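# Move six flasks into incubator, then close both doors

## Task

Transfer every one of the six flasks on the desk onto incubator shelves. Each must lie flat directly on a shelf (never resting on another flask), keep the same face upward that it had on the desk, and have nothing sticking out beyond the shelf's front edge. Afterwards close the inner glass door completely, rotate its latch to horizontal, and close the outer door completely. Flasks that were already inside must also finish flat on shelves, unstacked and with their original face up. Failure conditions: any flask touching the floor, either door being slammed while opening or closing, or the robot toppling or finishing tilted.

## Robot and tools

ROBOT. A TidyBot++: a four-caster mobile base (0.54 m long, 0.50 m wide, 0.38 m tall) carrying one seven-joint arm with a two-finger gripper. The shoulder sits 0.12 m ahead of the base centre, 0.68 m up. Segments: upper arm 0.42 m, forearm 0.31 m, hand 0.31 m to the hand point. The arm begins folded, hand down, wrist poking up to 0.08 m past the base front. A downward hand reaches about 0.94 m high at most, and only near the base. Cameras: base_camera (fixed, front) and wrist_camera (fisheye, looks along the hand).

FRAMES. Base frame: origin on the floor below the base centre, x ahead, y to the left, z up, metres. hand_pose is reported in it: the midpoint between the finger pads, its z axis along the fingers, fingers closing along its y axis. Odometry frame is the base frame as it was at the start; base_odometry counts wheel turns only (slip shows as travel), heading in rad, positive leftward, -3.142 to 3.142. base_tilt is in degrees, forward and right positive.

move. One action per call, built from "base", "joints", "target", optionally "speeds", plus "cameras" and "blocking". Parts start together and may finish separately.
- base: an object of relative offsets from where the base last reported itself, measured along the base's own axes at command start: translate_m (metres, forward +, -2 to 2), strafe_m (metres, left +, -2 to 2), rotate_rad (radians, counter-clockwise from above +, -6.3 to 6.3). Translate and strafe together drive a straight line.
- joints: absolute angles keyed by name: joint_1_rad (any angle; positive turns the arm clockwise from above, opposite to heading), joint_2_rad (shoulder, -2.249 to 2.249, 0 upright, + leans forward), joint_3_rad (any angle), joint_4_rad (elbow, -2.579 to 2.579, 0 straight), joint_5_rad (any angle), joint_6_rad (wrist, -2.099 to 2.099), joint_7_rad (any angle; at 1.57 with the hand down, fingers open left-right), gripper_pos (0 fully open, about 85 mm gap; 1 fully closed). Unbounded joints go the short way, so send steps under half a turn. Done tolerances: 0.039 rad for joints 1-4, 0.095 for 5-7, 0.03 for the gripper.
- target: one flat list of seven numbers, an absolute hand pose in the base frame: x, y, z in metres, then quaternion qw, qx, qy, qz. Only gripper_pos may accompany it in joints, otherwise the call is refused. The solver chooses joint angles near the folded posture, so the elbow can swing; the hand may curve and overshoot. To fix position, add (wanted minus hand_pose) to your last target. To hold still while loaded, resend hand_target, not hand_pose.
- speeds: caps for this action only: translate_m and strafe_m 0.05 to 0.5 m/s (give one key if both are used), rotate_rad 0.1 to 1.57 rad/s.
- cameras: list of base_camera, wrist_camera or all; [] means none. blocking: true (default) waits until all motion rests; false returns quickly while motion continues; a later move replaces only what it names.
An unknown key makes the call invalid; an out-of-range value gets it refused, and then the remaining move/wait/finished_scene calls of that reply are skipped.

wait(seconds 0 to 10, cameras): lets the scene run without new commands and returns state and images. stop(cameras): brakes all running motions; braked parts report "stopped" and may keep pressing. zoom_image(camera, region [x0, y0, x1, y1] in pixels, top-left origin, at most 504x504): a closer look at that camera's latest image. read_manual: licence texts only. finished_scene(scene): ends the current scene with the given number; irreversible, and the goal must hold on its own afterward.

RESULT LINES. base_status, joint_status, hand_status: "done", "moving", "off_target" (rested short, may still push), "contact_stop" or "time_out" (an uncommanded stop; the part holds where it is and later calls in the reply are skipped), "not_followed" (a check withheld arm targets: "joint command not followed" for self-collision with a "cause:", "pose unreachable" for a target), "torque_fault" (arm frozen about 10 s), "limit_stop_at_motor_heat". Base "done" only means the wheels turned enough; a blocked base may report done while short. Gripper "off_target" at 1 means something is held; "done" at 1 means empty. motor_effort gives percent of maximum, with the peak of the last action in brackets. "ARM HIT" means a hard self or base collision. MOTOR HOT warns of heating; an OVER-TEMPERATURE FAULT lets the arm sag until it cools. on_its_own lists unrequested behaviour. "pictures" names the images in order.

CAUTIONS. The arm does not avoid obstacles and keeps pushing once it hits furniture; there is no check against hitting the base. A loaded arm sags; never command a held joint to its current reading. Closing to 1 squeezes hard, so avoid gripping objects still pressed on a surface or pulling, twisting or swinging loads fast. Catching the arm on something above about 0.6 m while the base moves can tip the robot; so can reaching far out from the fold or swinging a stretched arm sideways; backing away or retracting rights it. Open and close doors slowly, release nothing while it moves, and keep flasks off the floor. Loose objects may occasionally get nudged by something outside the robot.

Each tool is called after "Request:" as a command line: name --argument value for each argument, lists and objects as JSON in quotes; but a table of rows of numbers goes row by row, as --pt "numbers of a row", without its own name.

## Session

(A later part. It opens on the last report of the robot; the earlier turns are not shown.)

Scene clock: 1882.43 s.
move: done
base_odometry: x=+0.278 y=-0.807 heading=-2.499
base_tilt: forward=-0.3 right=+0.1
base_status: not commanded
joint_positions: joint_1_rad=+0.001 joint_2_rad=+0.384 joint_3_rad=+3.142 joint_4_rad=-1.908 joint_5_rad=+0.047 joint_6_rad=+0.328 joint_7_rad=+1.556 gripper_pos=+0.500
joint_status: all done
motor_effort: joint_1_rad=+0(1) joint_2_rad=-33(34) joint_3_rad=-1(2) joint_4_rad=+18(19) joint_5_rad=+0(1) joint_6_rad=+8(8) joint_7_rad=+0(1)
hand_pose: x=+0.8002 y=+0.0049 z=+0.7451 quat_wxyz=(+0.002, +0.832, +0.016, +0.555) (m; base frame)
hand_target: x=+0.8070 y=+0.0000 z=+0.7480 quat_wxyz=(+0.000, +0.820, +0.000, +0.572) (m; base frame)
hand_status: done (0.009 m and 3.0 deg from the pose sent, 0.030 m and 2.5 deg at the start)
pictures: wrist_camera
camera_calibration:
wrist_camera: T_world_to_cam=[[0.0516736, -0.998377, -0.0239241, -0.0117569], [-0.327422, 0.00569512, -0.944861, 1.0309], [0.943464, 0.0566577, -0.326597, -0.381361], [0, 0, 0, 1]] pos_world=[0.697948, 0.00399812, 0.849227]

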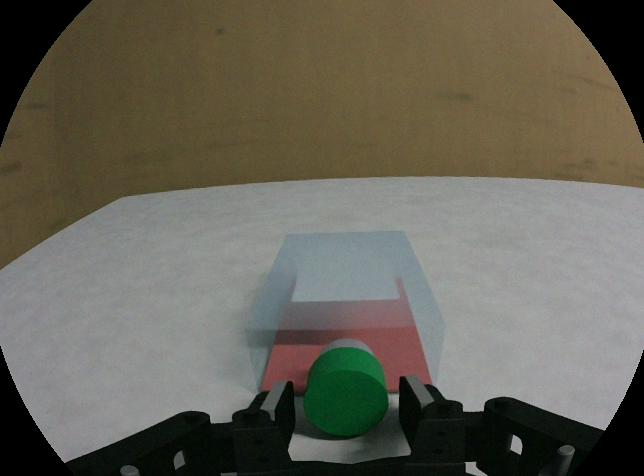

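Request:
move --joints '{"gripper_pos": 0.64}' --cameras '["wrist_camera"]'

Request:
move --joints '{"gripper_pos": 0.85}' --cameras '[]'

Request:
move --target '[0.80, 0, 0.84, 0, 0.826, 0, 0.5637]' --cameras '["wrist_camera"]'

Request:
move --target '[0.79, 0, 0.93, 0, 0.83, 0, 0.5578]' --cameras '[]'

Request:
move --base '{"translate_m": -0.3}' --speeds '{"translate_m": 0.3}' --cameras '["wrist_camera"]'

Request:
move --target '[0.67, 0, 0.95, 0, 0.836, 0, 0.549]' --cameras '["wrist_camera"]'

Scene clock: 1890.53 s.
move: done
base_odometry: x=+0.278 y=-0.807 heading=-2.499
base_tilt: forward=-0.3 right=+0.2
base_status: not commanded
joint_positions: joint_1_rad=+0.001 joint_2_rad=+0.384 joint_3_rad=+3.142 joint_4_rad=-1.908 joint_5_rad=+0.047 joint_6_rad=+0.330 joint_7_rad=+1.556 gripper_pos=+0.640
joint_status: all done
motor_effort: joint_1_rad=+0(1) joint_2_rad=-31(32) joint_3_rad=+0(1) joint_4_rad=+17(17) joint_5_rad=+0(1) joint_6_rad=+7(7) joint_7_rad=+0(1)
hand_pose: x=+0.8005 y=+0.0049 z=+0.7455 quat_wxyz=(+0.002, +0.831, +0.016, +0.556) (m; base frame)
hand_target: x=+0.8070 y=+0.0000 z=+0.7480 quat_wxyz=(+0.000, +0.820, +0.000, +0.572) (m; base frame)
hand_status: not commanded
pictures: wrist_camera
camera_calibration:
wrist_camera: T_world_to_cam=[[0.0518107, -0.998372, -0.0238642, -0.0119017], [-0.325716, 0.00569607, -0.94545, 1.03053], [0.944047, 0.0567574, -0.324891, -0.383216], [0, 0, 0, 1]] pos_world=[0.69805, 0.00399805, 0.849526]

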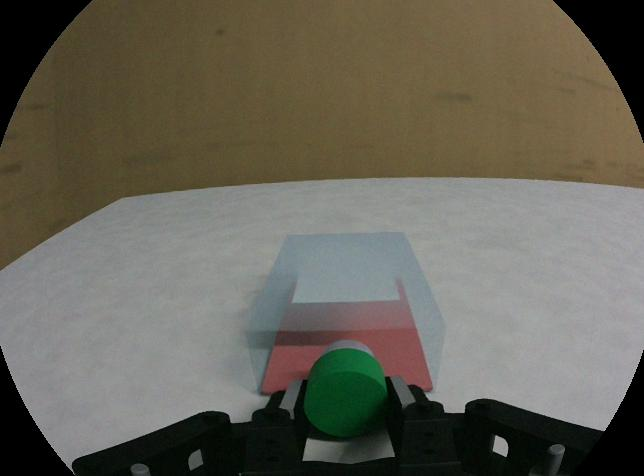

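Scene clock: 1891.17 s.
move: off_target
base_odometry: x=+0.278 y=-0.807 heading=-2.499
base_tilt: forward=-0.3 right=+0.2
base_status: not commanded
joint_positions: joint_1_rad=+0.001 joint_2_rad=+0.384 joint_3_rad=+3.142 joint_4_rad=-1.908 joint_5_rad=+0.047 joint_6_rad=+0.331 joint_7_rad=+1.556 gripper_pos=+0.685
joint_status: gripper_pos off_target (ended at +0.685, target +0.850)
motor_effort: joint_1_rad=+0(0) joint_2_rad=-31(31) joint_3_rad=-1(2) joint_4_rad=+17(17) joint_5_rad=+0(1) joint_6_rad=+7(7) joint_7_rad=+0(1)
hand_pose: x=+0.8006 y=+0.0049 z=+0.7457 quat_wxyz=(+0.002, +0.831, +0.016, +0.556) (m; base frame)
hand_target: x=+0.8070 y=+0.0000 z=+0.7480 quat_wxyz=(+0.000, +0.820, +0.000, +0.572) (m; base frame)
hand_status: not commanded
pictures: none
No camera images: "cameras" was empty.

Scene clock: 1892.60 s.
move: done
base_odometry: x=+0.278 y=-0.807 heading=-2.499
base_tilt: forward=-0.3 right=+0.2
base_status: not commanded
joint_positions: joint_1_rad=+0.001 joint_2_rad=+0.262 joint_3_rad=+3.142 joint_4_rad=-1.767 joint_5_rad=+0.047 joint_6_rad=+0.135 joint_7_rad=+1.556 gripper_pos=+0.685
joint_status: not commanded
motor_effort: joint_1_rad=+0(1) joint_2_rad=-33(39) joint_3_rad=-1(2) joint_4_rad=+22(22) joint_5_rad=+0(1) joint_6_rad=+9(10) joint_7_rad=+0(1)
hand_pose: x=+0.8049 y=+0.0021 z=+0.8497 quat_wxyz=(+0.007, +0.812, +0.014, +0.584) (m; base frame)
hand_target: x=+0.8000 y=+0.0000 z=+0.8400 quat_wxyz=(+0.000, +0.826, +0.000, +0.564) (m; base frame)
hand_status: done (0.011 m and 3.3 deg from the pose sent, 0.094 m and 2.1 deg at the start)
pictures: wrist_camera
camera_calibration:
wrist_camera: T_world_to_cam=[[0.0455209, -0.998844, -0.0154586, -0.014536], [-0.261378, 0.00302646, -0.965232, 1.09559], [0.964162, 0.0479787, -0.260938, -0.423854], [0, 0, 0, 1]] pos_world=[0.695688, 0.00250104, 0.946673]

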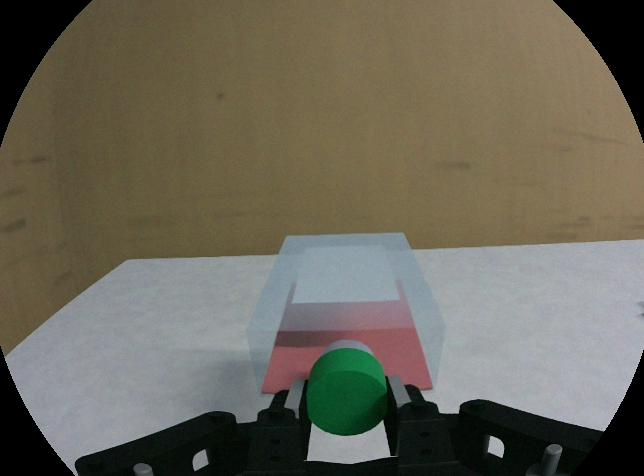

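Scene clock: 1894.17 s.
move: done
base_odometry: x=+0.278 y=-0.807 heading=-2.499
base_tilt: forward=-0.4 right=+0.2
base_status: not commanded
joint_positions: joint_1_rad=+0.001 joint_2_rad=+0.180 joint_3_rad=+3.142 joint_4_rad=-1.567 joint_5_rad=+0.031 joint_6_rad=-0.164 joint_7_rad=+1.556 gripper_pos=+0.685
joint_status: not commanded
motor_effort: joint_1_rad=+0(1) joint_2_rad=-31(36) joint_3_rad=-2(2) joint_4_rad=+24(24) joint_5_rad=+1(1) joint_6_rad=+9(10) joint_7_rad=+0(1)
hand_pose: x=+0.7974 y=-0.0014 z=+0.9371 quat_wxyz=(+0.007, +0.816, +0.004, +0.577) (m; base frame)
hand_target: x=+0.7900 y=+0.0000 z=+0.9300 quat_wxyz=(+0.000, +0.830, +0.000, +0.558) (m; base frame)
hand_status: done (0.010 m and 2.9 deg from the pose sent, 0.082 m and 4.0 deg at the start)
pictures: none
No camera images: "cameras" was empty.

Scene clock: 1896.07 s.
move: done
base_odometry: x=+0.519 y=-0.628 heading=-2.499
base_tilt: forward=-0.3 right=+0.2
base_status: done
joint_positions: joint_1_rad=+0.001 joint_2_rad=+0.177 joint_3_rad=+3.142 joint_4_rad=-1.566 joint_5_rad=+0.031 joint_6_rad=-0.169 joint_7_rad=+1.556 gripper_pos=+0.685
joint_status: not commanded
motor_effort: joint_1_rad=+0(1) joint_2_rad=-31(36) joint_3_rad=-1(2) joint_4_rad=+23(24) joint_5_rad=+1(1) joint_6_rad=+10(10) joint_7_rad=+0(1)
hand_pose: x=+0.7962 y=-0.0014 z=+0.9378 quat_wxyz=(+0.007, +0.817, +0.004, +0.577) (m; base frame)
hand_target: x=+0.7900 y=+0.0000 z=+0.9300 quat_wxyz=(+0.000, +0.830, +0.000, +0.558) (m; base frame)
hand_status: not commanded
pictures: wrist_camera
camera_calibration:
wrist_camera: T_world_to_cam=[[0.0290597, -0.999198, -0.0275594, 0.00807865], [-0.277445, 0.0184249, -0.960565, 1.18666], [0.960302, 0.03556, -0.276687, -0.37451], [0, 0, 0, 1]] pos_world=[0.688642, -0.000474369, 1.03647]

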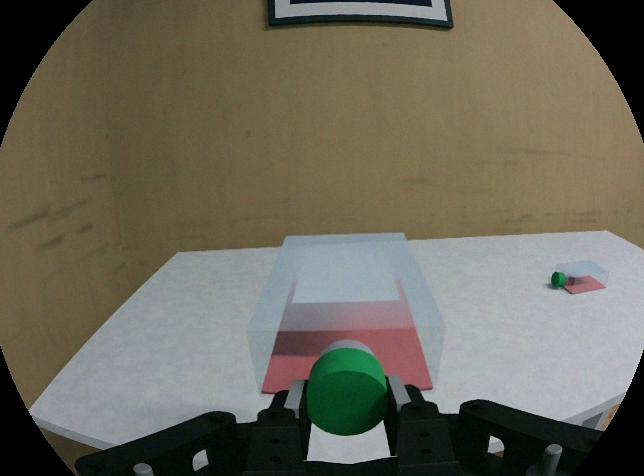

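Scene clock: 1897.43 s.
move: done
base_odometry: x=+0.519 y=-0.628 heading=-2.499
base_tilt: forward=-0.4 right=+0.2
base_status: not commanded
joint_positions: joint_1_rad=+0.001 joint_2_rad=-0.108 joint_3_rad=+3.142 joint_4_rad=-1.743 joint_5_rad=+0.031 joint_6_rad=-0.258 joint_7_rad=+1.556 gripper_pos=+0.685
joint_status: not commanded
motor_effort: joint_1_rad=+0(1) joint_2_rad=-20(34) joint_3_rad=+0(1) joint_4_rad=+24(25) joint_5_rad=+1(1) joint_6_rad=+10(10) joint_7_rad=+0(1)
hand_pose: x=+0.6828 y=-0.0021 z=+0.9814 quat_wxyz=(+0.008, +0.811, +0.003, +0.585) (m; base frame)
hand_target: x=+0.6700 y=+0.0000 z=+0.9500 quat_wxyz=(+0.000, +0.836, +0.000, +0.549) (m; base frame)
hand_status: done (0.034 m and 5.1 deg from the pose sent, 0.127 m and 4.0 deg at the start)
pictures: wrist_camera
camera_calibration:
wrist_camera: T_world_to_cam=[[0.0268236, -0.999279, -0.026853, 0.0127981], [-0.25884, 0.0190035, -0.965733, 1.18953], [0.965548, 0.032855, -0.258144, -0.275283], [0, 0, 0, 1]] pos_world=[0.573353, -0.000771881, 1.07805]

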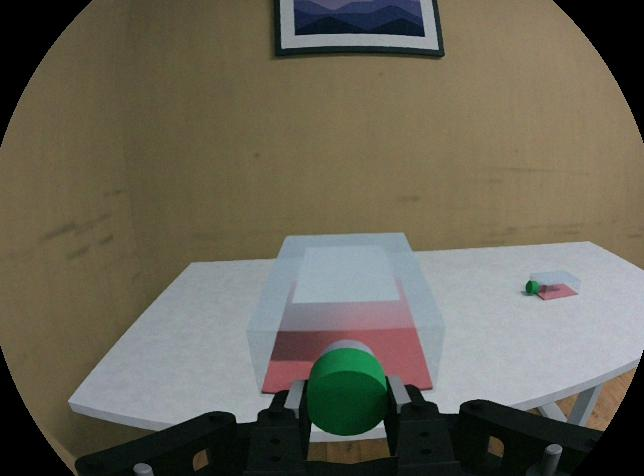

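Request:
move --base '{"rotate_rad": -1.444}' --speeds '{"rotate_rad": 0.8}' --cameras '[]'

Request:
move --base '{"translate_m": 1.141, "strafe_m": -1.025}' --speeds '{"translate_m": 0.4}'

Scene clock: 1906.03 s.
move: done
base_odometry: x=+0.519 y=-0.628 heading=+2.341
base_tilt: forward=-0.3 right=+0.3
base_status: done
joint_positions: joint_1_rad=-0.005 joint_2_rad=-0.108 joint_3_rad=+3.152 joint_4_rad=-1.744 joint_5_rad=+0.031 joint_6_rad=-0.259 joint_7_rad=+1.556 gripper_pos=+0.685
joint_status: not commanded
motor_effort: joint_1_rad=+0(3) joint_2_rad=-20(21) joint_3_rad=-1(3) joint_4_rad=+24(24) joint_5_rad=+1(1) joint_6_rad=+9(10) joint_7_rad=+0(1)
hand_pose: x=+0.6826 y=-0.0045 z=+0.9804 quat_wxyz=(+0.009, +0.812, +0.001, +0.583) (m; base frame)
hand_target: x=+0.6700 y=+0.0000 z=+0.9500 quat_wxyz=(+0.000, +0.836, +0.000, +0.549) (m; base frame)
hand_status: not commanded
pictures: none
No camera images: "cameras" was empty.

Scene clock: 1911.13 s.
move: done
base_odometry: x=+0.461 y=+0.905 heading=+2.341
base_tilt: forward=-0.3 right=+0.2
base_status: done
joint_positions: joint_1_rad=-0.006 joint_2_rad=-0.109 joint_3_rad=+3.153 joint_4_rad=-1.745 joint_5_rad=+0.031 joint_6_rad=-0.261 joint_7_rad=+1.556 gripper_pos=+0.685
joint_status: not commanded
motor_effort: joint_1_rad=+0(3) joint_2_rad=-20(23) joint_3_rad=+0(4) joint_4_rad=+25(25) joint_5_rad=+0(1) joint_6_rad=+10(10) joint_7_rad=+0(1)
hand_pose: x=+0.6820 y=-0.0045 z=+0.9795 quat_wxyz=(+0.009, +0.813, +0.001, +0.583) (m; base frame)
hand_target: x=+0.6700 y=+0.0000 z=+0.9500 quat_wxyz=(+0.000, +0.836, +0.000, +0.549) (m; base frame)
hand_status: not commanded
pictures: base_camera, wrist_camera
camera_calibration:
wrist_camera: T_world_to_cam=[[0.0230479, -0.999338, -0.0281338, 0.0141174], [-0.263421, 0.0210763, -0.964451, 1.18939], [0.964406, 0.0296396, -0.262761, -0.269655], [0, 0, 0, 1]] pos_world=[0.573042, -0.00296742, 1.07665]

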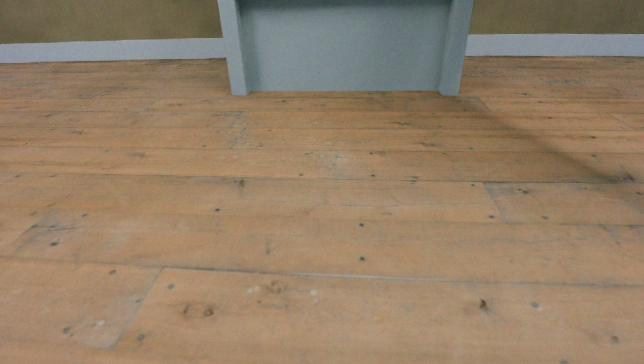

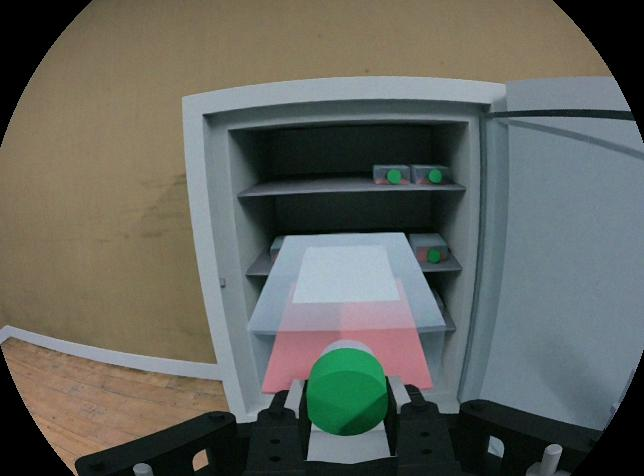

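Request:
move --base '{"translate_m": 0.078, "strafe_m": -0.008}' --cameras '[]'

Request:
move --target '[0.80, 0, 0.991, 0, 0.84, 0, 0.5426]' --cameras '["base_camera","wrist_camera"]'

Scene clock: 1919.10 s.
move: done
base_odometry: x=+0.412 y=+0.967 heading=+2.340
base_tilt: forward=-0.3 right=+0.3
base_status: done
joint_positions: joint_1_rad=-0.006 joint_2_rad=-0.103 joint_3_rad=+3.153 joint_4_rad=-1.748 joint_5_rad=+0.031 joint_6_rad=-0.263 joint_7_rad=+1.556 gripper_pos=+0.685
joint_status: not commanded
motor_effort: joint_1_rad=+0(1) joint_2_rad=-20(24) joint_3_rad=-1(1) joint_4_rad=+24(25) joint_5_rad=+1(1) joint_6_rad=+9(10) joint_7_rad=+1(1)
hand_pose: x=+0.6830 y=-0.0045 z=+0.9746 quat_wxyz=(+0.009, +0.815, +0.001, +0.579) (m; base frame)
hand_target: x=+0.6700 y=+0.0000 z=+0.9500 quat_wxyz=(+0.000, +0.836, +0.000, +0.549) (m; base frame)
hand_status: not commanded
pictures: none
No camera images: "cameras" was empty.

Scene clock: 1920.77 s.
move: done
base_odometry: x=+0.412 y=+0.967 heading=+2.340
base_tilt: forward=-0.3 right=+0.2
base_status: not commanded
joint_positions: joint_1_rad=-0.006 joint_2_rad=+0.197 joint_3_rad=+3.153 joint_4_rad=-1.313 joint_5_rad=+0.031 joint_6_rad=-0.435 joint_7_rad=+1.556 gripper_pos=+0.685
joint_status: not commanded
motor_effort: joint_1_rad=+0(1) joint_2_rad=-32(34) joint_3_rad=-1(2) joint_4_rad=+24(25) joint_5_rad=+1(1) joint_6_rad=+9(10) joint_7_rad=+0(1)
hand_pose: x=+0.8052 y=-0.0055 z=+0.9998 quat_wxyz=(+0.011, +0.826, +0.000, +0.563) (m; base frame)
hand_target: x=+0.8000 y=+0.0000 z=+0.9910 quat_wxyz=(+0.000, +0.840, +0.000, +0.543) (m; base frame)
hand_status: done (0.012 m and 3.1 deg from the pose sent, 0.118 m and 5.1 deg at the start)
pictures: base_camera, wrist_camera
camera_calibration:
wrist_camera: T_world_to_cam=[[0.0166109, -0.999529, -0.0258033, 0.0137292], [-0.308239, 0.0194308, -0.95111, 1.26423], [0.951164, 0.0237523, -0.307771, -0.327427], [0, 0, 0, 1]] pos_world=[0.700893, -0.00306502, 1.102]

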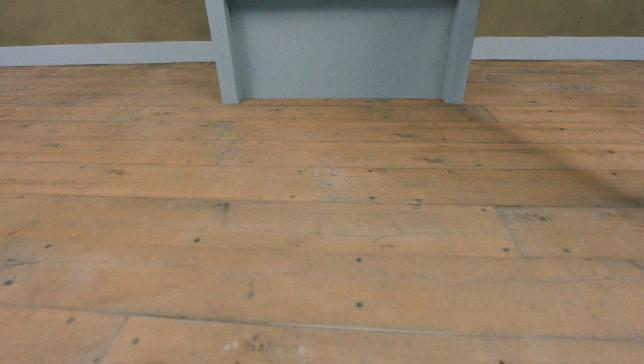

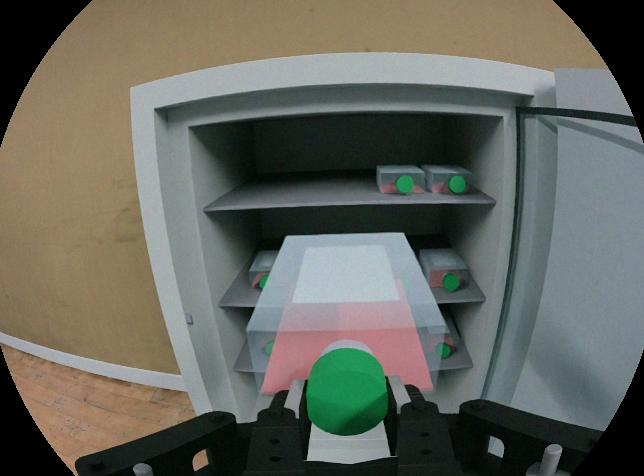

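Request:
move --base '{"translate_m": 0.30}' --speeds '{"translate_m": 0.2}' --cameras '["wrist_camera"]'

Request:
move --base '{"translate_m": 0.1}' --speeds '{"translate_m": 0.1}' --cameras '["wrist_camera"]'

Scene clock: 1927.67 s.
move: done
base_odometry: x=+0.204 y=+1.182 heading=+2.340
base_tilt: forward=-0.3 right=+0.1
base_status: done
joint_positions: joint_1_rad=-0.006 joint_2_rad=+0.209 joint_3_rad=+3.153 joint_4_rad=-1.309 joint_5_rad=+0.031 joint_6_rad=-0.440 joint_7_rad=+1.556 gripper_pos=+0.685
joint_status: not commanded
motor_effort: joint_1_rad=-1(1) joint_2_rad=-33(36) joint_3_rad=+0(2) joint_4_rad=+23(24) joint_5_rad=+0(1) joint_6_rad=+9(10) joint_7_rad=+0(1)
hand_pose: x=+0.8085 y=-0.0056 z=+0.9929 quat_wxyz=(+0.012, +0.830, +0.000, +0.558) (m; base frame)
hand_target: x=+0.8000 y=+0.0000 z=+0.9910 quat_wxyz=(+0.000, +0.840, +0.000, +0.543) (m; base frame)
hand_status: not commanded
pictures: wrist_camera
camera_calibration:
wrist_camera: T_world_to_cam=[[0.0160913, -0.999534, -0.0259464, 0.0140282], [-0.320365, 0.0194276, -0.947095, 1.26442], [0.947157, 0.0235523, -0.319903, -0.317511], [0, 0, 0, 1]] pos_world=[0.705583, -0.00306488, 1.09632]

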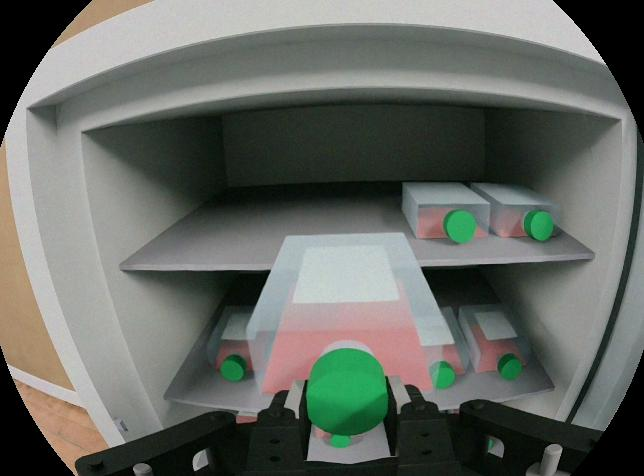

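Scene clock: 1929.23 s.
move: done
base_odometry: x=+0.134 y=+1.254 heading=+2.339
base_tilt: forward=-0.3 right=+0.2
base_status: done
joint_positions: joint_1_rad=-0.006 joint_2_rad=+0.209 joint_3_rad=+3.153 joint_4_rad=-1.307 joint_5_rad=+0.031 joint_6_rad=-0.441 joint_7_rad=+1.556 gripper_pos=+0.685
joint_status: not commanded
motor_effort: joint_1_rad=+0(2) joint_2_rad=-33(36) joint_3_rad=-1(2) joint_4_rad=+24(24) joint_5_rad=+0(1) joint_6_rad=+9(10) joint_7_rad=+0(1)
hand_pose: x=+0.8084 y=-0.0056 z=+0.9933 quat_wxyz=(+0.011, +0.830, +0.000, +0.558) (m; base frame)
hand_target: x=+0.8000 y=+0.0000 z=+0.9910 quat_wxyz=(+0.000, +0.840, +0.000, +0.543) (m; base frame)
hand_status: not commanded
pictures: wrist_camera
camera_calibration:
wrist_camera: T_world_to_cam=[[0.0160557, -0.999532, -0.0260411, 0.0141693], [-0.320456, 0.0195265, -0.947062, 1.26479], [0.947127, 0.0235508, -0.319993, -0.317168], [0, 0, 0, 1]] pos_world=[0.705483, -0.00306478, 1.09672]

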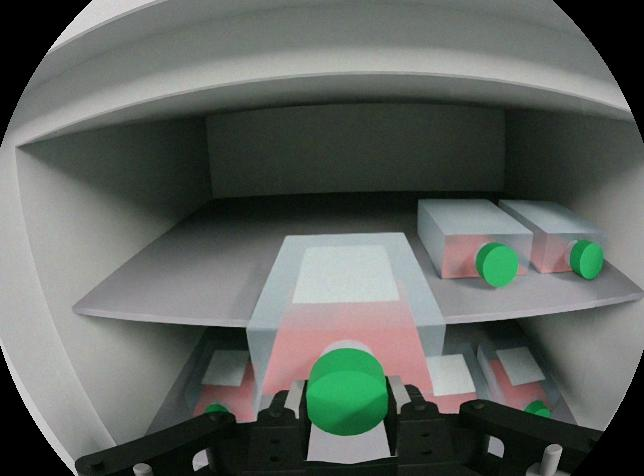

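Request:
move --base '{"translate_m": 0.1, "strafe_m": 0.005}' --speeds '{"translate_m": 0.1}' --cameras '["wrist_camera"]'

Request:
move --base '{"translate_m": 0.085}' --speeds '{"translate_m": 0.1}' --cameras '["wrist_camera"]'

Request:
move --target '[0.80, 0, 0.981, 0, 0.836, 0, 0.549]' --cameras '["wrist_camera"]'

Scene clock: 1940.57 s.
move: done
base_odometry: x=+0.061 y=+1.323 heading=+2.339
base_tilt: forward=-0.3 right=+0.2
base_status: done
joint_positions: joint_1_rad=-0.006 joint_2_rad=+0.209 joint_3_rad=+3.153 joint_4_rad=-1.307 joint_5_rad=+0.031 joint_6_rad=-0.442 joint_7_rad=+1.556 gripper_pos=+0.685
joint_status: not commanded
motor_effort: joint_1_rad=+0(1) joint_2_rad=-33(36) joint_3_rad=-1(2) joint_4_rad=+24(24) joint_5_rad=+0(1) joint_6_rad=+9(10) joint_7_rad=+0(1)
hand_pose: x=+0.8084 y=-0.0056 z=+0.9933 quat_wxyz=(+0.011, +0.830, +0.000, +0.558) (m; base frame)
hand_target: x=+0.8000 y=+0.0000 z=+0.9910 quat_wxyz=(+0.000, +0.840, +0.000, +0.543) (m; base frame)
hand_status: not commanded
pictures: wrist_camera
camera_calibration:
wrist_camera: T_world_to_cam=[[0.0160147, -0.99953, -0.0261404, 0.0143099], [-0.320758, 0.0196263, -0.946958, 1.26499], [0.947026, 0.0235499, -0.320292, -0.316736], [0, 0, 0, 1]] pos_world=[0.705482, -0.00306467, 1.09682]

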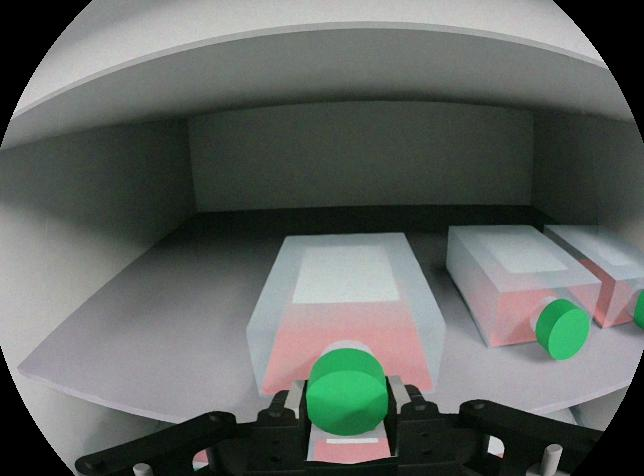

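Scene clock: 1941.97 s.
move: done
base_odometry: x=+0.002 y=+1.384 heading=+2.339
base_tilt: forward=-0.3 right=+0.2
base_status: done
joint_positions: joint_1_rad=-0.006 joint_2_rad=+0.208 joint_3_rad=+3.153 joint_4_rad=-1.306 joint_5_rad=+0.031 joint_6_rad=-0.443 joint_7_rad=+1.556 gripper_pos=+0.685
joint_status: not commanded
motor_effort: joint_1_rad=-1(2) joint_2_rad=-33(36) joint_3_rad=-1(2) joint_4_rad=+24(24) joint_5_rad=+1(1) joint_6_rad=+9(10) joint_7_rad=+1(1)
hand_pose: x=+0.8082 y=-0.0056 z=+0.9937 quat_wxyz=(+0.011, +0.830, +0.000, +0.558) (m; base frame)
hand_target: x=+0.8000 y=+0.0000 z=+0.9910 quat_wxyz=(+0.000, +0.840, +0.000, +0.543) (m; base frame)
hand_status: not commanded
pictures: wrist_camera
camera_calibration:
wrist_camera: T_world_to_cam=[[0.0158888, -0.99953, -0.0262012, 0.0144792], [-0.320637, 0.0197272, -0.946997, 1.26526], [0.947069, 0.0234477, -0.320173, -0.31658], [0, 0, 0, 1]] pos_world=[0.705282, -0.00306449, 1.09722]

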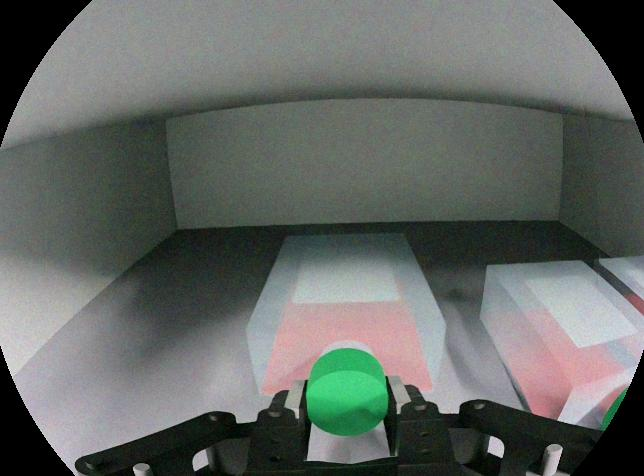

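Scene clock: 1942.70 s.
move: done
base_odometry: x=+0.002 y=+1.384 heading=+2.339
base_tilt: forward=-0.3 right=+0.2
base_status: not commanded
joint_positions: joint_1_rad=-0.006 joint_2_rad=+0.205 joint_3_rad=+3.153 joint_4_rad=-1.326 joint_5_rad=+0.031 joint_6_rad=-0.443 joint_7_rad=+1.556 gripper_pos=+0.685
joint_status: not commanded
motor_effort: joint_1_rad=+0(1) joint_2_rad=-31(33) joint_3_rad=-1(1) joint_4_rad=+22(24) joint_5_rad=+1(1) joint_6_rad=+8(10) joint_7_rad=+0(1)
hand_pose: x=+0.8053 y=-0.0056 z=+0.9844 quat_wxyz=(+0.011, +0.834, +0.000, +0.551) (m; base frame)
hand_target: x=+0.8000 y=+0.0000 z=+0.9810 quat_wxyz=(+0.000, +0.836, +0.000, +0.549) (m; base frame)
hand_status: done (0.008 m and 1.4 deg from the pose sent, 0.016 m and 1.8 deg at the start)
pictures: wrist_camera
camera_calibration:
wrist_camera: T_world_to_cam=[[0.0154453, -0.999528, -0.0265391, 0.0149792], [-0.335401, 0.0198253, -0.941867, 1.26237], [0.941949, 0.0234486, -0.334936, -0.298108], [0, 0, 0, 1]] pos_world=[0.70397, -0.00306438, 1.08953]

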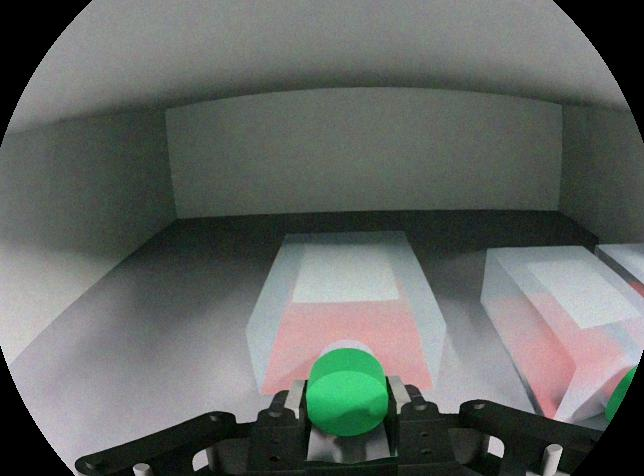

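Request:
move --target '[0.80, 0, 0.974, 0, 0.83, 0, 0.5578]' --cameras '["wrist_camera"]'

Request:
move --target '[0.80, 0, 0.966, 0, 0.828, 0, 0.5607]' --cameras '["wrist_camera"]'

Scene clock: 1947.03 s.
move: done
base_odometry: x=+0.002 y=+1.384 heading=+2.339
base_tilt: forward=-0.3 right=+0.2
base_status: not commanded
joint_positions: joint_1_rad=-0.006 joint_2_rad=+0.192 joint_3_rad=+3.153 joint_4_rad=-1.357 joint_5_rad=+0.031 joint_6_rad=-0.412 joint_7_rad=+1.556 gripper_pos=+0.685
joint_status: not commanded
motor_effort: joint_1_rad=+0(1) joint_2_rad=-29(31) joint_3_rad=-1(1) joint_4_rad=+20(23) joint_5_rad=+0(1) joint_6_rad=+7(8) joint_7_rad=+0(0)
hand_pose: x=+0.8017 y=-0.0054 z=+0.9830 quat_wxyz=(+0.011, +0.831, +0.000, +0.557) (m; base frame)
hand_target: x=+0.8000 y=+0.0000 z=+0.9740 quat_wxyz=(+0.000, +0.830, +0.000, +0.558) (m; base frame)
hand_status: done (0.011 m and 1.3 deg from the pose sent, 0.013 m and 1.6 deg at the start)
pictures: wrist_camera
camera_calibration:
wrist_camera: T_world_to_cam=[[0.0167158, -0.999513, -0.026365, 0.0140069], [-0.323885, 0.019534, -0.945895, 1.25459], [0.945949, 0.0243506, -0.3234, -0.309713], [0, 0, 0, 1]] pos_world=[0.699081, -0.00296534, 1.08692]

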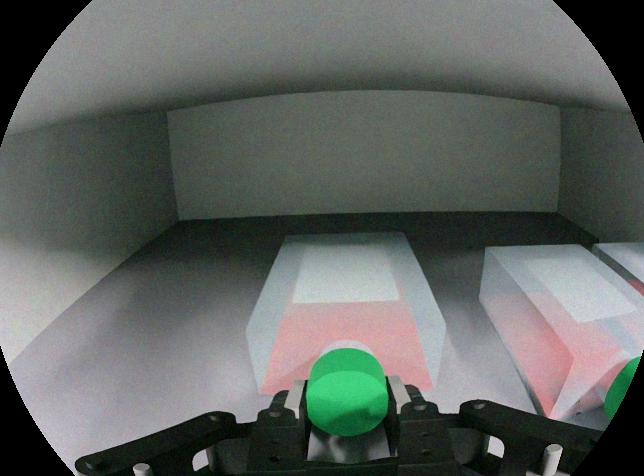

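Scene clock: 1947.70 s.
move: off_target
base_odometry: x=+0.002 y=+1.384 heading=+2.339
base_tilt: forward=-0.3 right=+0.2
base_status: not commanded
joint_positions: joint_1_rad=-0.006 joint_2_rad=+0.184 joint_3_rad=+3.153 joint_4_rad=-1.383 joint_5_rad=+0.030 joint_6_rad=-0.379 joint_7_rad=+1.556 gripper_pos=+0.685
joint_status: not commanded
motor_effort: joint_1_rad=-1(1) joint_2_rad=-28(29) joint_3_rad=-1(2) joint_4_rad=+20(20) joint_5_rad=+0(1) joint_6_rad=+6(7) joint_7_rad=+0(1)
hand_pose: x=+0.8002 y=-0.0051 z=+0.9826 quat_wxyz=(+0.011, +0.827, +0.001, +0.563) (m; base frame)
hand_target: x=+0.8000 y=+0.0000 z=+0.9660 quat_wxyz=(+0.000, +0.828, +0.000, +0.561) (m; base frame)
hand_status: off_target (0.017 m and 1.2 deg from the pose sent, 0.018 m and 1.4 deg at the start)
pictures: wrist_camera
camera_calibration:
wrist_camera: T_world_to_cam=[[0.0181256, -0.999475, -0.0268686, 0.0136684], [-0.309485, 0.0199447, -0.950695, 1.2469], [0.950732, 0.0255473, -0.308961, -0.326534], [0, 0, 0, 1]] pos_world=[0.696095, -0.00286575, 1.0849]

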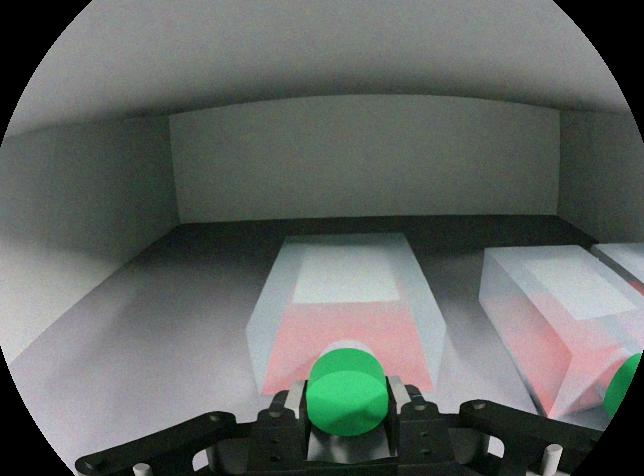

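Request:
move --target '[0.80, 0, 0.978, 0, 0.829, 0, 0.5593]' --cameras '[]'

Request:
move --joints '{"gripper_pos": 0.62}' --cameras '[]'

Request:
move --joints '{"gripper_pos": 0.45}' --cameras '["wrist_camera"]'

Request:
move --base '{"translate_m": -0.15}' --speeds '{"translate_m": 0.1}' --cameras '["wrist_camera"]'

Request:
move --base '{"translate_m": -0.6}'

Scene clock: 1954.63 s.
move: done
base_odometry: x=+0.002 y=+1.384 heading=+2.339
base_tilt: forward=-0.4 right=+0.2
base_status: not commanded
joint_positions: joint_1_rad=-0.006 joint_2_rad=+0.184 joint_3_rad=+3.153 joint_4_rad=-1.382 joint_5_rad=+0.030 joint_6_rad=-0.379 joint_7_rad=+1.556 gripper_pos=+0.685
joint_status: not commanded
motor_effort: joint_1_rad=+0(1) joint_2_rad=-29(31) joint_3_rad=-1(1) joint_4_rad=+21(23) joint_5_rad=+1(1) joint_6_rad=+8(9) joint_7_rad=+0(1)
hand_pose: x=+0.8003 y=-0.0051 z=+0.9829 quat_wxyz=(+0.011, +0.826, +0.001, +0.563) (m; base frame)
hand_target: x=+0.8000 y=+0.0000 z=+0.9780 quat_wxyz=(+0.000, +0.829, +0.000, +0.559) (m; base frame)
hand_status: done (0.007 m and 1.3 deg from the pose sent, 0.007 m and 1.3 deg at the start)
pictures: none
No camera images: "cameras" was empty.

Scene clock: 1955.27 s.
move: done
base_odometry: x=+0.002 y=+1.384 heading=+2.339
base_tilt: forward=-0.3 right=+0.1
base_status: not commanded
joint_positions: joint_1_rad=-0.006 joint_2_rad=+0.184 joint_3_rad=+3.153 joint_4_rad=-1.382 joint_5_rad=+0.030 joint_6_rad=-0.379 joint_7_rad=+1.556 gripper_pos=+0.620
joint_status: all done
motor_effort: joint_1_rad=+0(1) joint_2_rad=-30(32) joint_3_rad=-1(2) joint_4_rad=+22(23) joint_5_rad=+0(1) joint_6_rad=+8(9) joint_7_rad=+0(1)
hand_pose: x=+0.8003 y=-0.0051 z=+0.9829 quat_wxyz=(+0.011, +0.826, +0.001, +0.563) (m; base frame)
hand_target: x=+0.8000 y=+0.0000 z=+0.9780 quat_wxyz=(+0.000, +0.829, +0.000, +0.559) (m; base frame)
hand_status: not commanded
pictures: none
No camera images: "cameras" was empty.

Scene clock: 1955.87 s.
move: done
base_odometry: x=+0.002 y=+1.384 heading=+2.339
base_tilt: forward=-0.3 right=+0.3
base_status: not commanded
joint_positions: joint_1_rad=-0.006 joint_2_rad=+0.184 joint_3_rad=+3.153 joint_4_rad=-1.382 joint_5_rad=+0.030 joint_6_rad=-0.379 joint_7_rad=+1.556 gripper_pos=+0.450
joint_status: all done
motor_effort: joint_1_rad=+0(1) joint_2_rad=-30(31) joint_3_rad=-1(1) joint_4_rad=+22(23) joint_5_rad=+1(1) joint_6_rad=+8(9) joint_7_rad=+0(1)
hand_pose: x=+0.8003 y=-0.0051 z=+0.9829 quat_wxyz=(+0.011, +0.826, +0.001, +0.563) (m; base frame)
hand_target: x=+0.8000 y=+0.0000 z=+0.9780 quat_wxyz=(+0.000, +0.829, +0.000, +0.559) (m; base frame)
hand_status: not commanded
pictures: wrist_camera
camera_calibration:
wrist_camera: T_world_to_cam=[[0.0181346, -0.999475, -0.0268614, 0.0136624], [-0.309184, 0.0199432, -0.950793, 1.24708], [0.950829, 0.0255473, -0.30866, -0.326836], [0, 0, 0, 1]] pos_world=[0.696095, -0.00286575, 1.0852]

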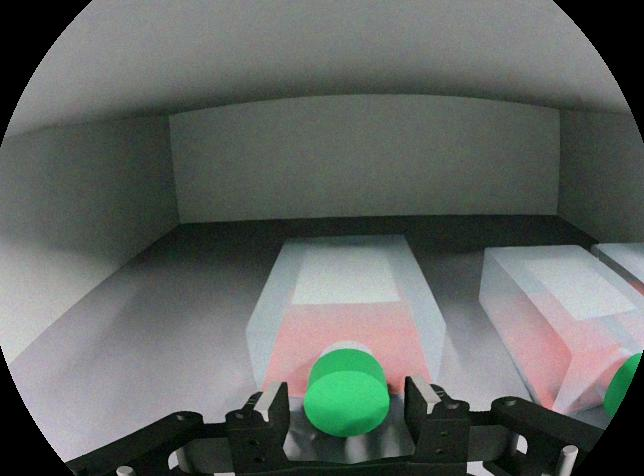

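Scene clock: 1957.93 s.
move: done
base_odometry: x=+0.106 y=+1.276 heading=+2.340
base_tilt: forward=-0.3 right=+0.1
base_status: done
joint_positions: joint_1_rad=-0.006 joint_2_rad=+0.183 joint_3_rad=+3.153 joint_4_rad=-1.381 joint_5_rad=+0.030 joint_6_rad=-0.379 joint_7_rad=+1.556 gripper_pos=+0.450
joint_status: not commanded
motor_effort: joint_1_rad=+0(1) joint_2_rad=-30(34) joint_3_rad=-1(2) joint_4_rad=+22(24) joint_5_rad=+0(1) joint_6_rad=+8(9) joint_7_rad=+0(1)
hand_pose: x=+0.7999 y=-0.0050 z=+0.9842 quat_wxyz=(+0.010, +0.826, +0.001, +0.564) (m; base frame)
hand_target: x=+0.8000 y=+0.0000 z=+0.9780 quat_wxyz=(+0.000, +0.829, +0.000, +0.559) (m; base frame)
hand_status: not commanded
pictures: wrist_camera
camera_calibration:
wrist_camera: T_world_to_cam=[[0.01822, -0.999468, -0.0270488, 0.0138471], [-0.307294, 0.0201461, -0.951401, 1.24729], [0.95144, 0.0256465, -0.306764, -0.328413], [0, 0, 0, 1]] pos_world=[0.695497, -0.0028656, 1.0863]

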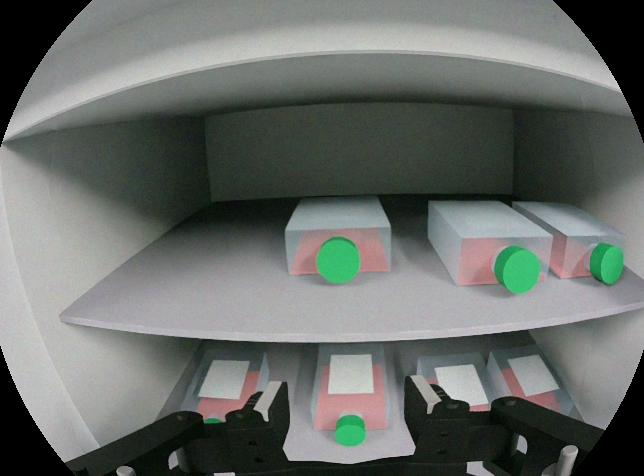

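Scene clock: 1960.30 s.
move: done
base_odometry: x=+0.524 y=+0.845 heading=+2.341
base_tilt: forward=-0.4 right=+0.2
base_status: done
joint_positions: joint_1_rad=-0.006 joint_2_rad=+0.178 joint_3_rad=+3.153 joint_4_rad=-1.381 joint_5_rad=+0.030 joint_6_rad=-0.379 joint_7_rad=+1.556 gripper_pos=+0.450
joint_status: not commanded
motor_effort: joint_1_rad=+0(1) joint_2_rad=-30(34) joint_3_rad=-1(2) joint_4_rad=+22(24) joint_5_rad=+1(1) joint_6_rad=+8(9) joint_7_rad=+0(1)
hand_pose: x=+0.7985 y=-0.0050 z=+0.9874 quat_wxyz=(+0.010, +0.825, +0.000, +0.566) (m; base frame)
hand_target: x=+0.8000 y=+0.0000 z=+0.9780 quat_wxyz=(+0.000, +0.829, +0.000, +0.559) (m; base frame)
hand_status: not commanded
pictures: base_camera, wrist_camera
camera_calibration:
wrist_camera: T_world_to_cam=[[0.0183447, -0.999468, -0.0269619, 0.0137734], [-0.302867, 0.0201446, -0.95282, 1.24774], [0.952856, 0.0256451, -0.302336, -0.331586], [0, 0, 0, 1]] pos_world=[0.693601, -0.0028656, 1.08899]

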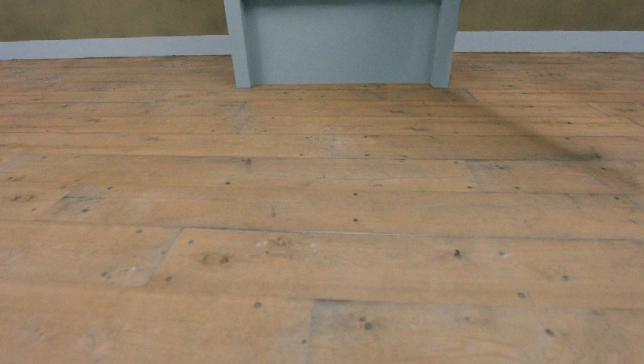

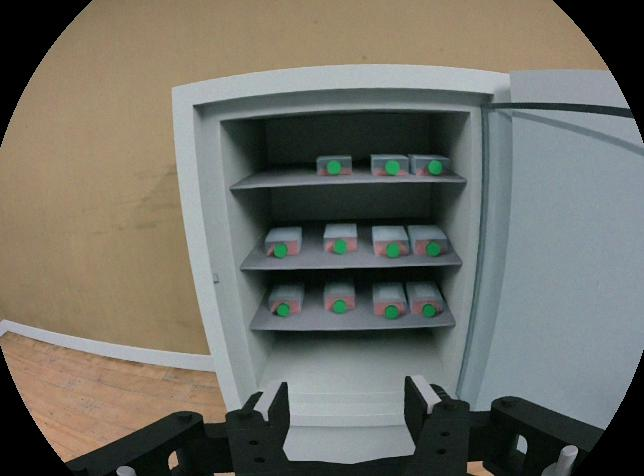

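Request:
move --joints '{"joint_1_rad":0,"joint_2_rad":-0.3,"joint_3_rad":3.14,"joint_4_rad":-2.0,"joint_5_rad":0,"joint_6_rad":-0.45,"joint_7_rad":1.57,"gripper_pos":0}' --base '{"translate_m": -0.384, "strafe_m": 1.408}' --cameras '[]'

Request:
move --base '{"rotate_rad": 1.522}'

Scene clock: 1982.30 s.
move: done
base_odometry: x=-0.219 y=-0.411 heading=+2.342
base_tilt: forward=-0.3 right=+0.2
base_status: done
joint_positions: joint_1_rad=-0.006 joint_2_rad=-0.288 joint_3_rad=+3.150 joint_4_rad=-1.972 joint_5_rad=+0.030 joint_6_rad=-0.381 joint_7_rad=+1.556 gripper_pos=+0.000
joint_status: all done
motor_effort: joint_1_rad=+0(3) joint_2_rad=-12(33) joint_3_rad=+0(3) joint_4_rad=+22(23) joint_5_rad=+0(1) joint_6_rad=+8(9) joint_7_rad=+0(2)
hand_pose: x=+0.5860 y=-0.0036 z=+0.9026 quat_wxyz=(+0.007, +0.858, +0.001, +0.513) (m; base frame)
hand_target: x=+0.5669 y=+0.0021 z=+0.8729 quat_wxyz=(+0.000, +0.880, +0.000, +0.476) (m; base frame)
hand_status: not commanded
pictures: none
No camera images: "cameras" was empty.

Scene clock: 1984.63 s.
move: done
base_odometry: x=-0.219 y=-0.411 heading=-2.420
base_tilt: forward=-0.3 right=+0.2
base_status: done
joint_positions: joint_1_rad=-0.006 joint_2_rad=-0.289 joint_3_rad=+3.145 joint_4_rad=-1.972 joint_5_rad=+0.030 joint_6_rad=-0.381 joint_7_rad=+1.556 gripper_pos=+0.000
joint_status: not commanded
motor_effort: joint_1_rad=+0(2) joint_2_rad=-12(14) joint_3_rad=+0(3) joint_4_rad=+22(23) joint_5_rad=+0(1) joint_6_rad=+8(8) joint_7_rad=+0(1)
hand_pose: x=+0.5859 y=-0.0009 z=+0.9026 quat_wxyz=(+0.007, +0.858, +0.004, +0.513) (m; base frame)
hand_target: x=+0.5669 y=+0.0021 z=+0.8729 quat_wxyz=(+0.000, +0.880, +0.000, +0.476) (m; base frame)
hand_status: not commanded
pictures: base_camera, wrist_camera
camera_calibration:
wrist_camera: T_world_to_cam=[[0.0227073, -0.999206, -0.0327485, 0.0221885], [-0.419489, 0.0202111, -0.907535, 1.12997], [0.907476, 0.0343453, -0.418697, -0.0231597], [0, 0, 0, 1]] pos_world=[0.494524, 0.000128377, 1.01652]

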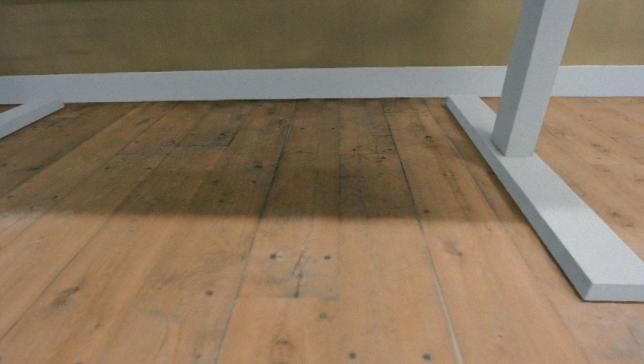

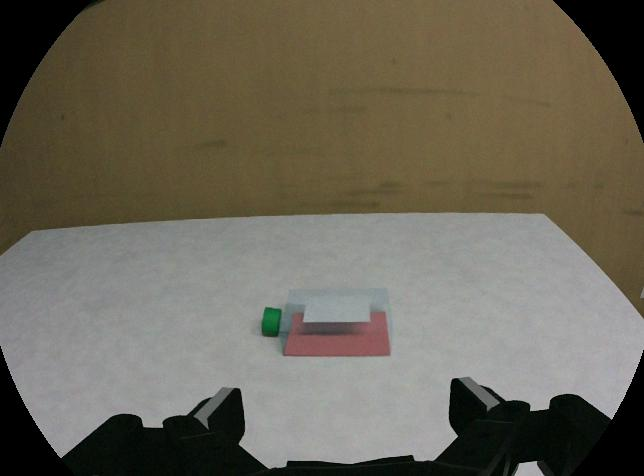

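Request:
move --target '[0.59, 0, 0.88, 0, 0.6756, -0.7373, 0]' --cameras '[]'

Request:
move --base '{"translate_m": 0.24, "strafe_m": 0.075}' --speeds '{"translate_m": 0.2}'

Scene clock: 1997.43 s.
move: done
base_odometry: x=-0.219 y=-0.411 heading=-2.420
base_tilt: forward=-0.3 right=+0.3
base_status: not commanded
joint_positions: joint_1_rad=-0.103 joint_2_rad=+0.442 joint_3_rad=+3.421 joint_4_rad=-0.707 joint_5_rad=-0.093 joint_6_rad=-1.933 joint_7_rad=+0.064 gripper_pos=+0.000
joint_status: not commanded
motor_effort: joint_1_rad=+0(1) joint_2_rad=-33(34) joint_3_rad=+0(1) joint_4_rad=+16(23) joint_5_rad=+1(1) joint_6_rad=+1(8) joint_7_rad=+1(1)
hand_pose: x=+0.6064 y=-0.0206 z=+0.8823 quat_wxyz=(-0.010, +0.690, -0.723, +0.038) (m; base frame)
hand_target: x=+0.5900 y=+0.0000 z=+0.8800 quat_wxyz=(+0.000, +0.676, -0.737, +0.000) (m; base frame)
hand_status: done (0.026 m and 5.1 deg from the pose sent, 0.023 m and 109.5 deg at the start)
pictures: none
No camera images: "cameras" was empty.

Scene clock: 1999.43 s.
move: done
base_odometry: x=-0.350 y=-0.626 heading=-2.419
base_tilt: forward=-0.3 right=+0.2
base_status: done
joint_positions: joint_1_rad=-0.108 joint_2_rad=+0.456 joint_3_rad=+3.424 joint_4_rad=-0.705 joint_5_rad=-0.096 joint_6_rad=-1.939 joint_7_rad=+0.062 gripper_pos=+0.000
joint_status: not commanded
motor_effort: joint_1_rad=+0(2) joint_2_rad=-34(37) joint_3_rad=+1(1) joint_4_rad=+15(17) joint_5_rad=+1(1) joint_6_rad=+1(2) joint_7_rad=+0(1)
hand_pose: x=+0.6074 y=-0.0179 z=+0.8762 quat_wxyz=(-0.004, +0.691, -0.722, +0.032) (m; base frame)
hand_target: x=+0.5900 y=+0.0000 z=+0.8800 quat_wxyz=(+0.000, +0.676, -0.737, +0.000) (m; base frame)
hand_status: not commanded
pictures: base_camera, wrist_camera
camera_calibration:
wrist_camera: T_world_to_cam=[[-0.992712, 0.0724134, -0.0963296, 0.695555], [0.081713, 0.991985, -0.0963828, 0.117474], [0.0885781, -0.103552, -0.990672, 0.942934], [0, 0, 0, 1]] pos_world=[0.597363, -0.0692569, 1.01246]

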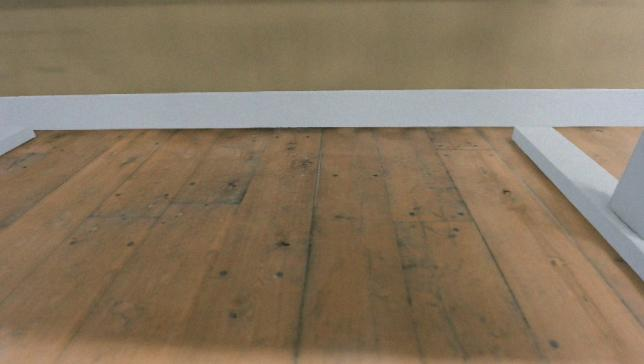

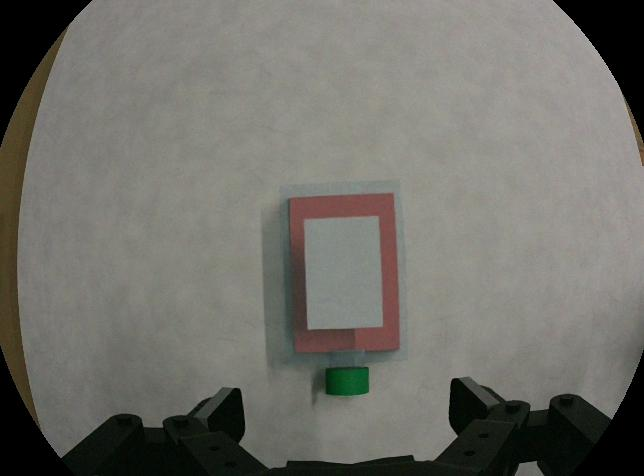

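Request:
move --target '[0.61, 0.01, 0.82, 0, 0.688, -0.7254, 0]' --joints '{"gripper_pos": 0.3}' --cameras '[]'

Request:
move --target '[0.63, 0.01, 0.785, 0, 0.688, -0.7254, 0]' --cameras '["wrist_camera"]'

Scene clock: 2009.93 s.
move: done
base_odometry: x=-0.350 y=-0.626 heading=-2.419
base_tilt: forward=-0.3 right=+0.2
base_status: not commanded
joint_positions: joint_1_rad=-0.146 joint_2_rad=+0.457 joint_3_rad=+3.424 joint_4_rad=-0.869 joint_5_rad=-0.096 joint_6_rad=-1.875 joint_7_rad=+0.062 gripper_pos=+0.300
joint_status: all done
motor_effort: joint_1_rad=+0(1) joint_2_rad=-34(36) joint_3_rad=+0(1) joint_4_rad=+16(17) joint_5_rad=+1(1) joint_6_rad=+0(1) joint_7_rad=+0(1)
hand_pose: x=+0.5940 y=-0.0028 z=+0.8277 quat_wxyz=(+0.026, +0.699, -0.715, -0.007) (m; base frame)
hand_target: x=+0.6100 y=+0.0100 z=+0.8200 quat_wxyz=(+0.000, +0.688, -0.726, +0.000) (m; base frame)
hand_status: done (0.022 m and 3.5 deg from the pose sent, 0.063 m and 3.7 deg at the start)
pictures: none
No camera images: "cameras" was empty.

Scene clock: 2010.80 s.
move: done
base_odometry: x=-0.350 y=-0.626 heading=-2.419
base_tilt: forward=-0.3 right=+0.2
base_status: not commanded
joint_positions: joint_1_rad=-0.147 joint_2_rad=+0.494 joint_3_rad=+3.427 joint_4_rad=-0.918 joint_5_rad=-0.099 joint_6_rad=-1.790 joint_7_rad=+0.062 gripper_pos=+0.300
joint_status: not commanded
motor_effort: joint_1_rad=+0(1) joint_2_rad=-35(38) joint_3_rad=+0(1) joint_4_rad=+16(18) joint_5_rad=+1(1) joint_6_rad=+0(1) joint_7_rad=+0(1)
hand_pose: x=+0.6130 y=-0.0050 z=+0.7946 quat_wxyz=(+0.028, +0.697, -0.716, -0.005) (m; base frame)
hand_target: x=+0.6300 y=+0.0100 z=+0.7850 quat_wxyz=(+0.000, +0.688, -0.726, +0.000) (m; base frame)
hand_status: done (0.025 m and 3.6 deg from the pose sent, 0.057 m and 3.5 deg at the start)
pictures: wrist_camera
camera_calibration:
wrist_camera: T_world_to_cam=[[-0.998333, 0.0576713, 0.00217891, 0.617365], [0.0572044, 0.993837, -0.094951, 0.110312], [-0.00764143, -0.0946681, -0.99548, 0.925818], [0, 0, 0, 1]] pos_world=[0.6171, -0.0575908, 0.930762]

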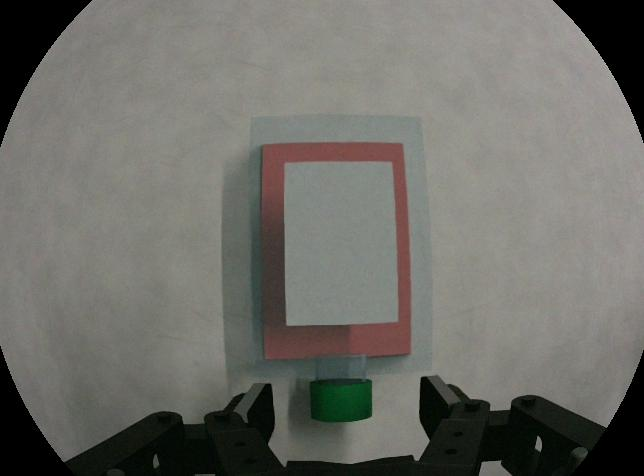

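Request:
move --target '[0.63, 0.020, 0.765, 0, 0.688, -0.7254, 0]' --cameras '[]'

Request:
move --target '[0.63, 0.020, 0.75, 0, 0.688, -0.7254, 0]' --cameras '["wrist_camera"]'

Scene clock: 2016.93 s.
move: done
base_odometry: x=-0.350 y=-0.626 heading=-2.419
base_tilt: forward=-0.3 right=+0.2
base_status: not commanded
joint_positions: joint_1_rad=-0.177 joint_2_rad=+0.494 joint_3_rad=+3.429 joint_4_rad=-0.992 joint_5_rad=-0.099 joint_6_rad=-1.727 joint_7_rad=+0.062 gripper_pos=+0.300
joint_status: not commanded
motor_effort: joint_1_rad=+0(1) joint_2_rad=-36(38) joint_3_rad=+1(1) joint_4_rad=+17(18) joint_5_rad=+1(1) joint_6_rad=+0(1) joint_7_rad=+0(1)
hand_pose: x=+0.6128 y=+0.0063 z=+0.7715 quat_wxyz=(+0.032, +0.704, -0.709, -0.009) (m; base frame)
hand_target: x=+0.6300 y=+0.0200 z=+0.7650 quat_wxyz=(+0.000, +0.688, -0.726, +0.000) (m; base frame)
hand_status: done (0.023 m and 4.6 deg from the pose sent, 0.042 m and 3.6 deg at the start)
pictures: none
No camera images: "cameras" was empty.

Scene clock: 2017.67 s.
move: done
base_odometry: x=-0.350 y=-0.626 heading=-2.419
base_tilt: forward=-0.3 right=+0.2
base_status: not commanded
joint_positions: joint_1_rad=-0.181 joint_2_rad=+0.494 joint_3_rad=+3.431 joint_4_rad=-1.044 joint_5_rad=-0.099 joint_6_rad=-1.677 joint_7_rad=+0.062 gripper_pos=+0.300
joint_status: not commanded
motor_effort: joint_1_rad=+0(1) joint_2_rad=-36(37) joint_3_rad=+0(1) joint_4_rad=+16(18) joint_5_rad=+1(1) joint_6_rad=+0(1) joint_7_rad=+0(1)
hand_pose: x=+0.6133 y=+0.0055 z=+0.7554 quat_wxyz=(+0.032, +0.703, -0.710, -0.009) (m; base frame)
hand_target: x=+0.6300 y=+0.0200 z=+0.7500 quat_wxyz=(+0.000, +0.688, -0.726, +0.000) (m; base frame)
hand_status: done (0.023 m and 4.6 deg from the pose sent, 0.031 m and 4.6 deg at the start)
pictures: wrist_camera
camera_calibration:
wrist_camera: T_world_to_cam=[[-0.999102, 0.0399348, 0.0141808, 0.608666], [0.0384135, 0.994744, -0.0949149, 0.107577], [-0.0178967, -0.0942849, -0.995384, 0.894033], [0, 0, 0, 1]] pos_world=[0.619987, -0.0470251, 0.891486]

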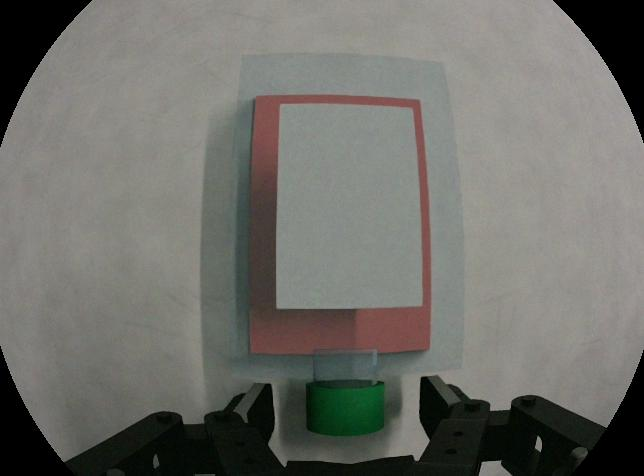

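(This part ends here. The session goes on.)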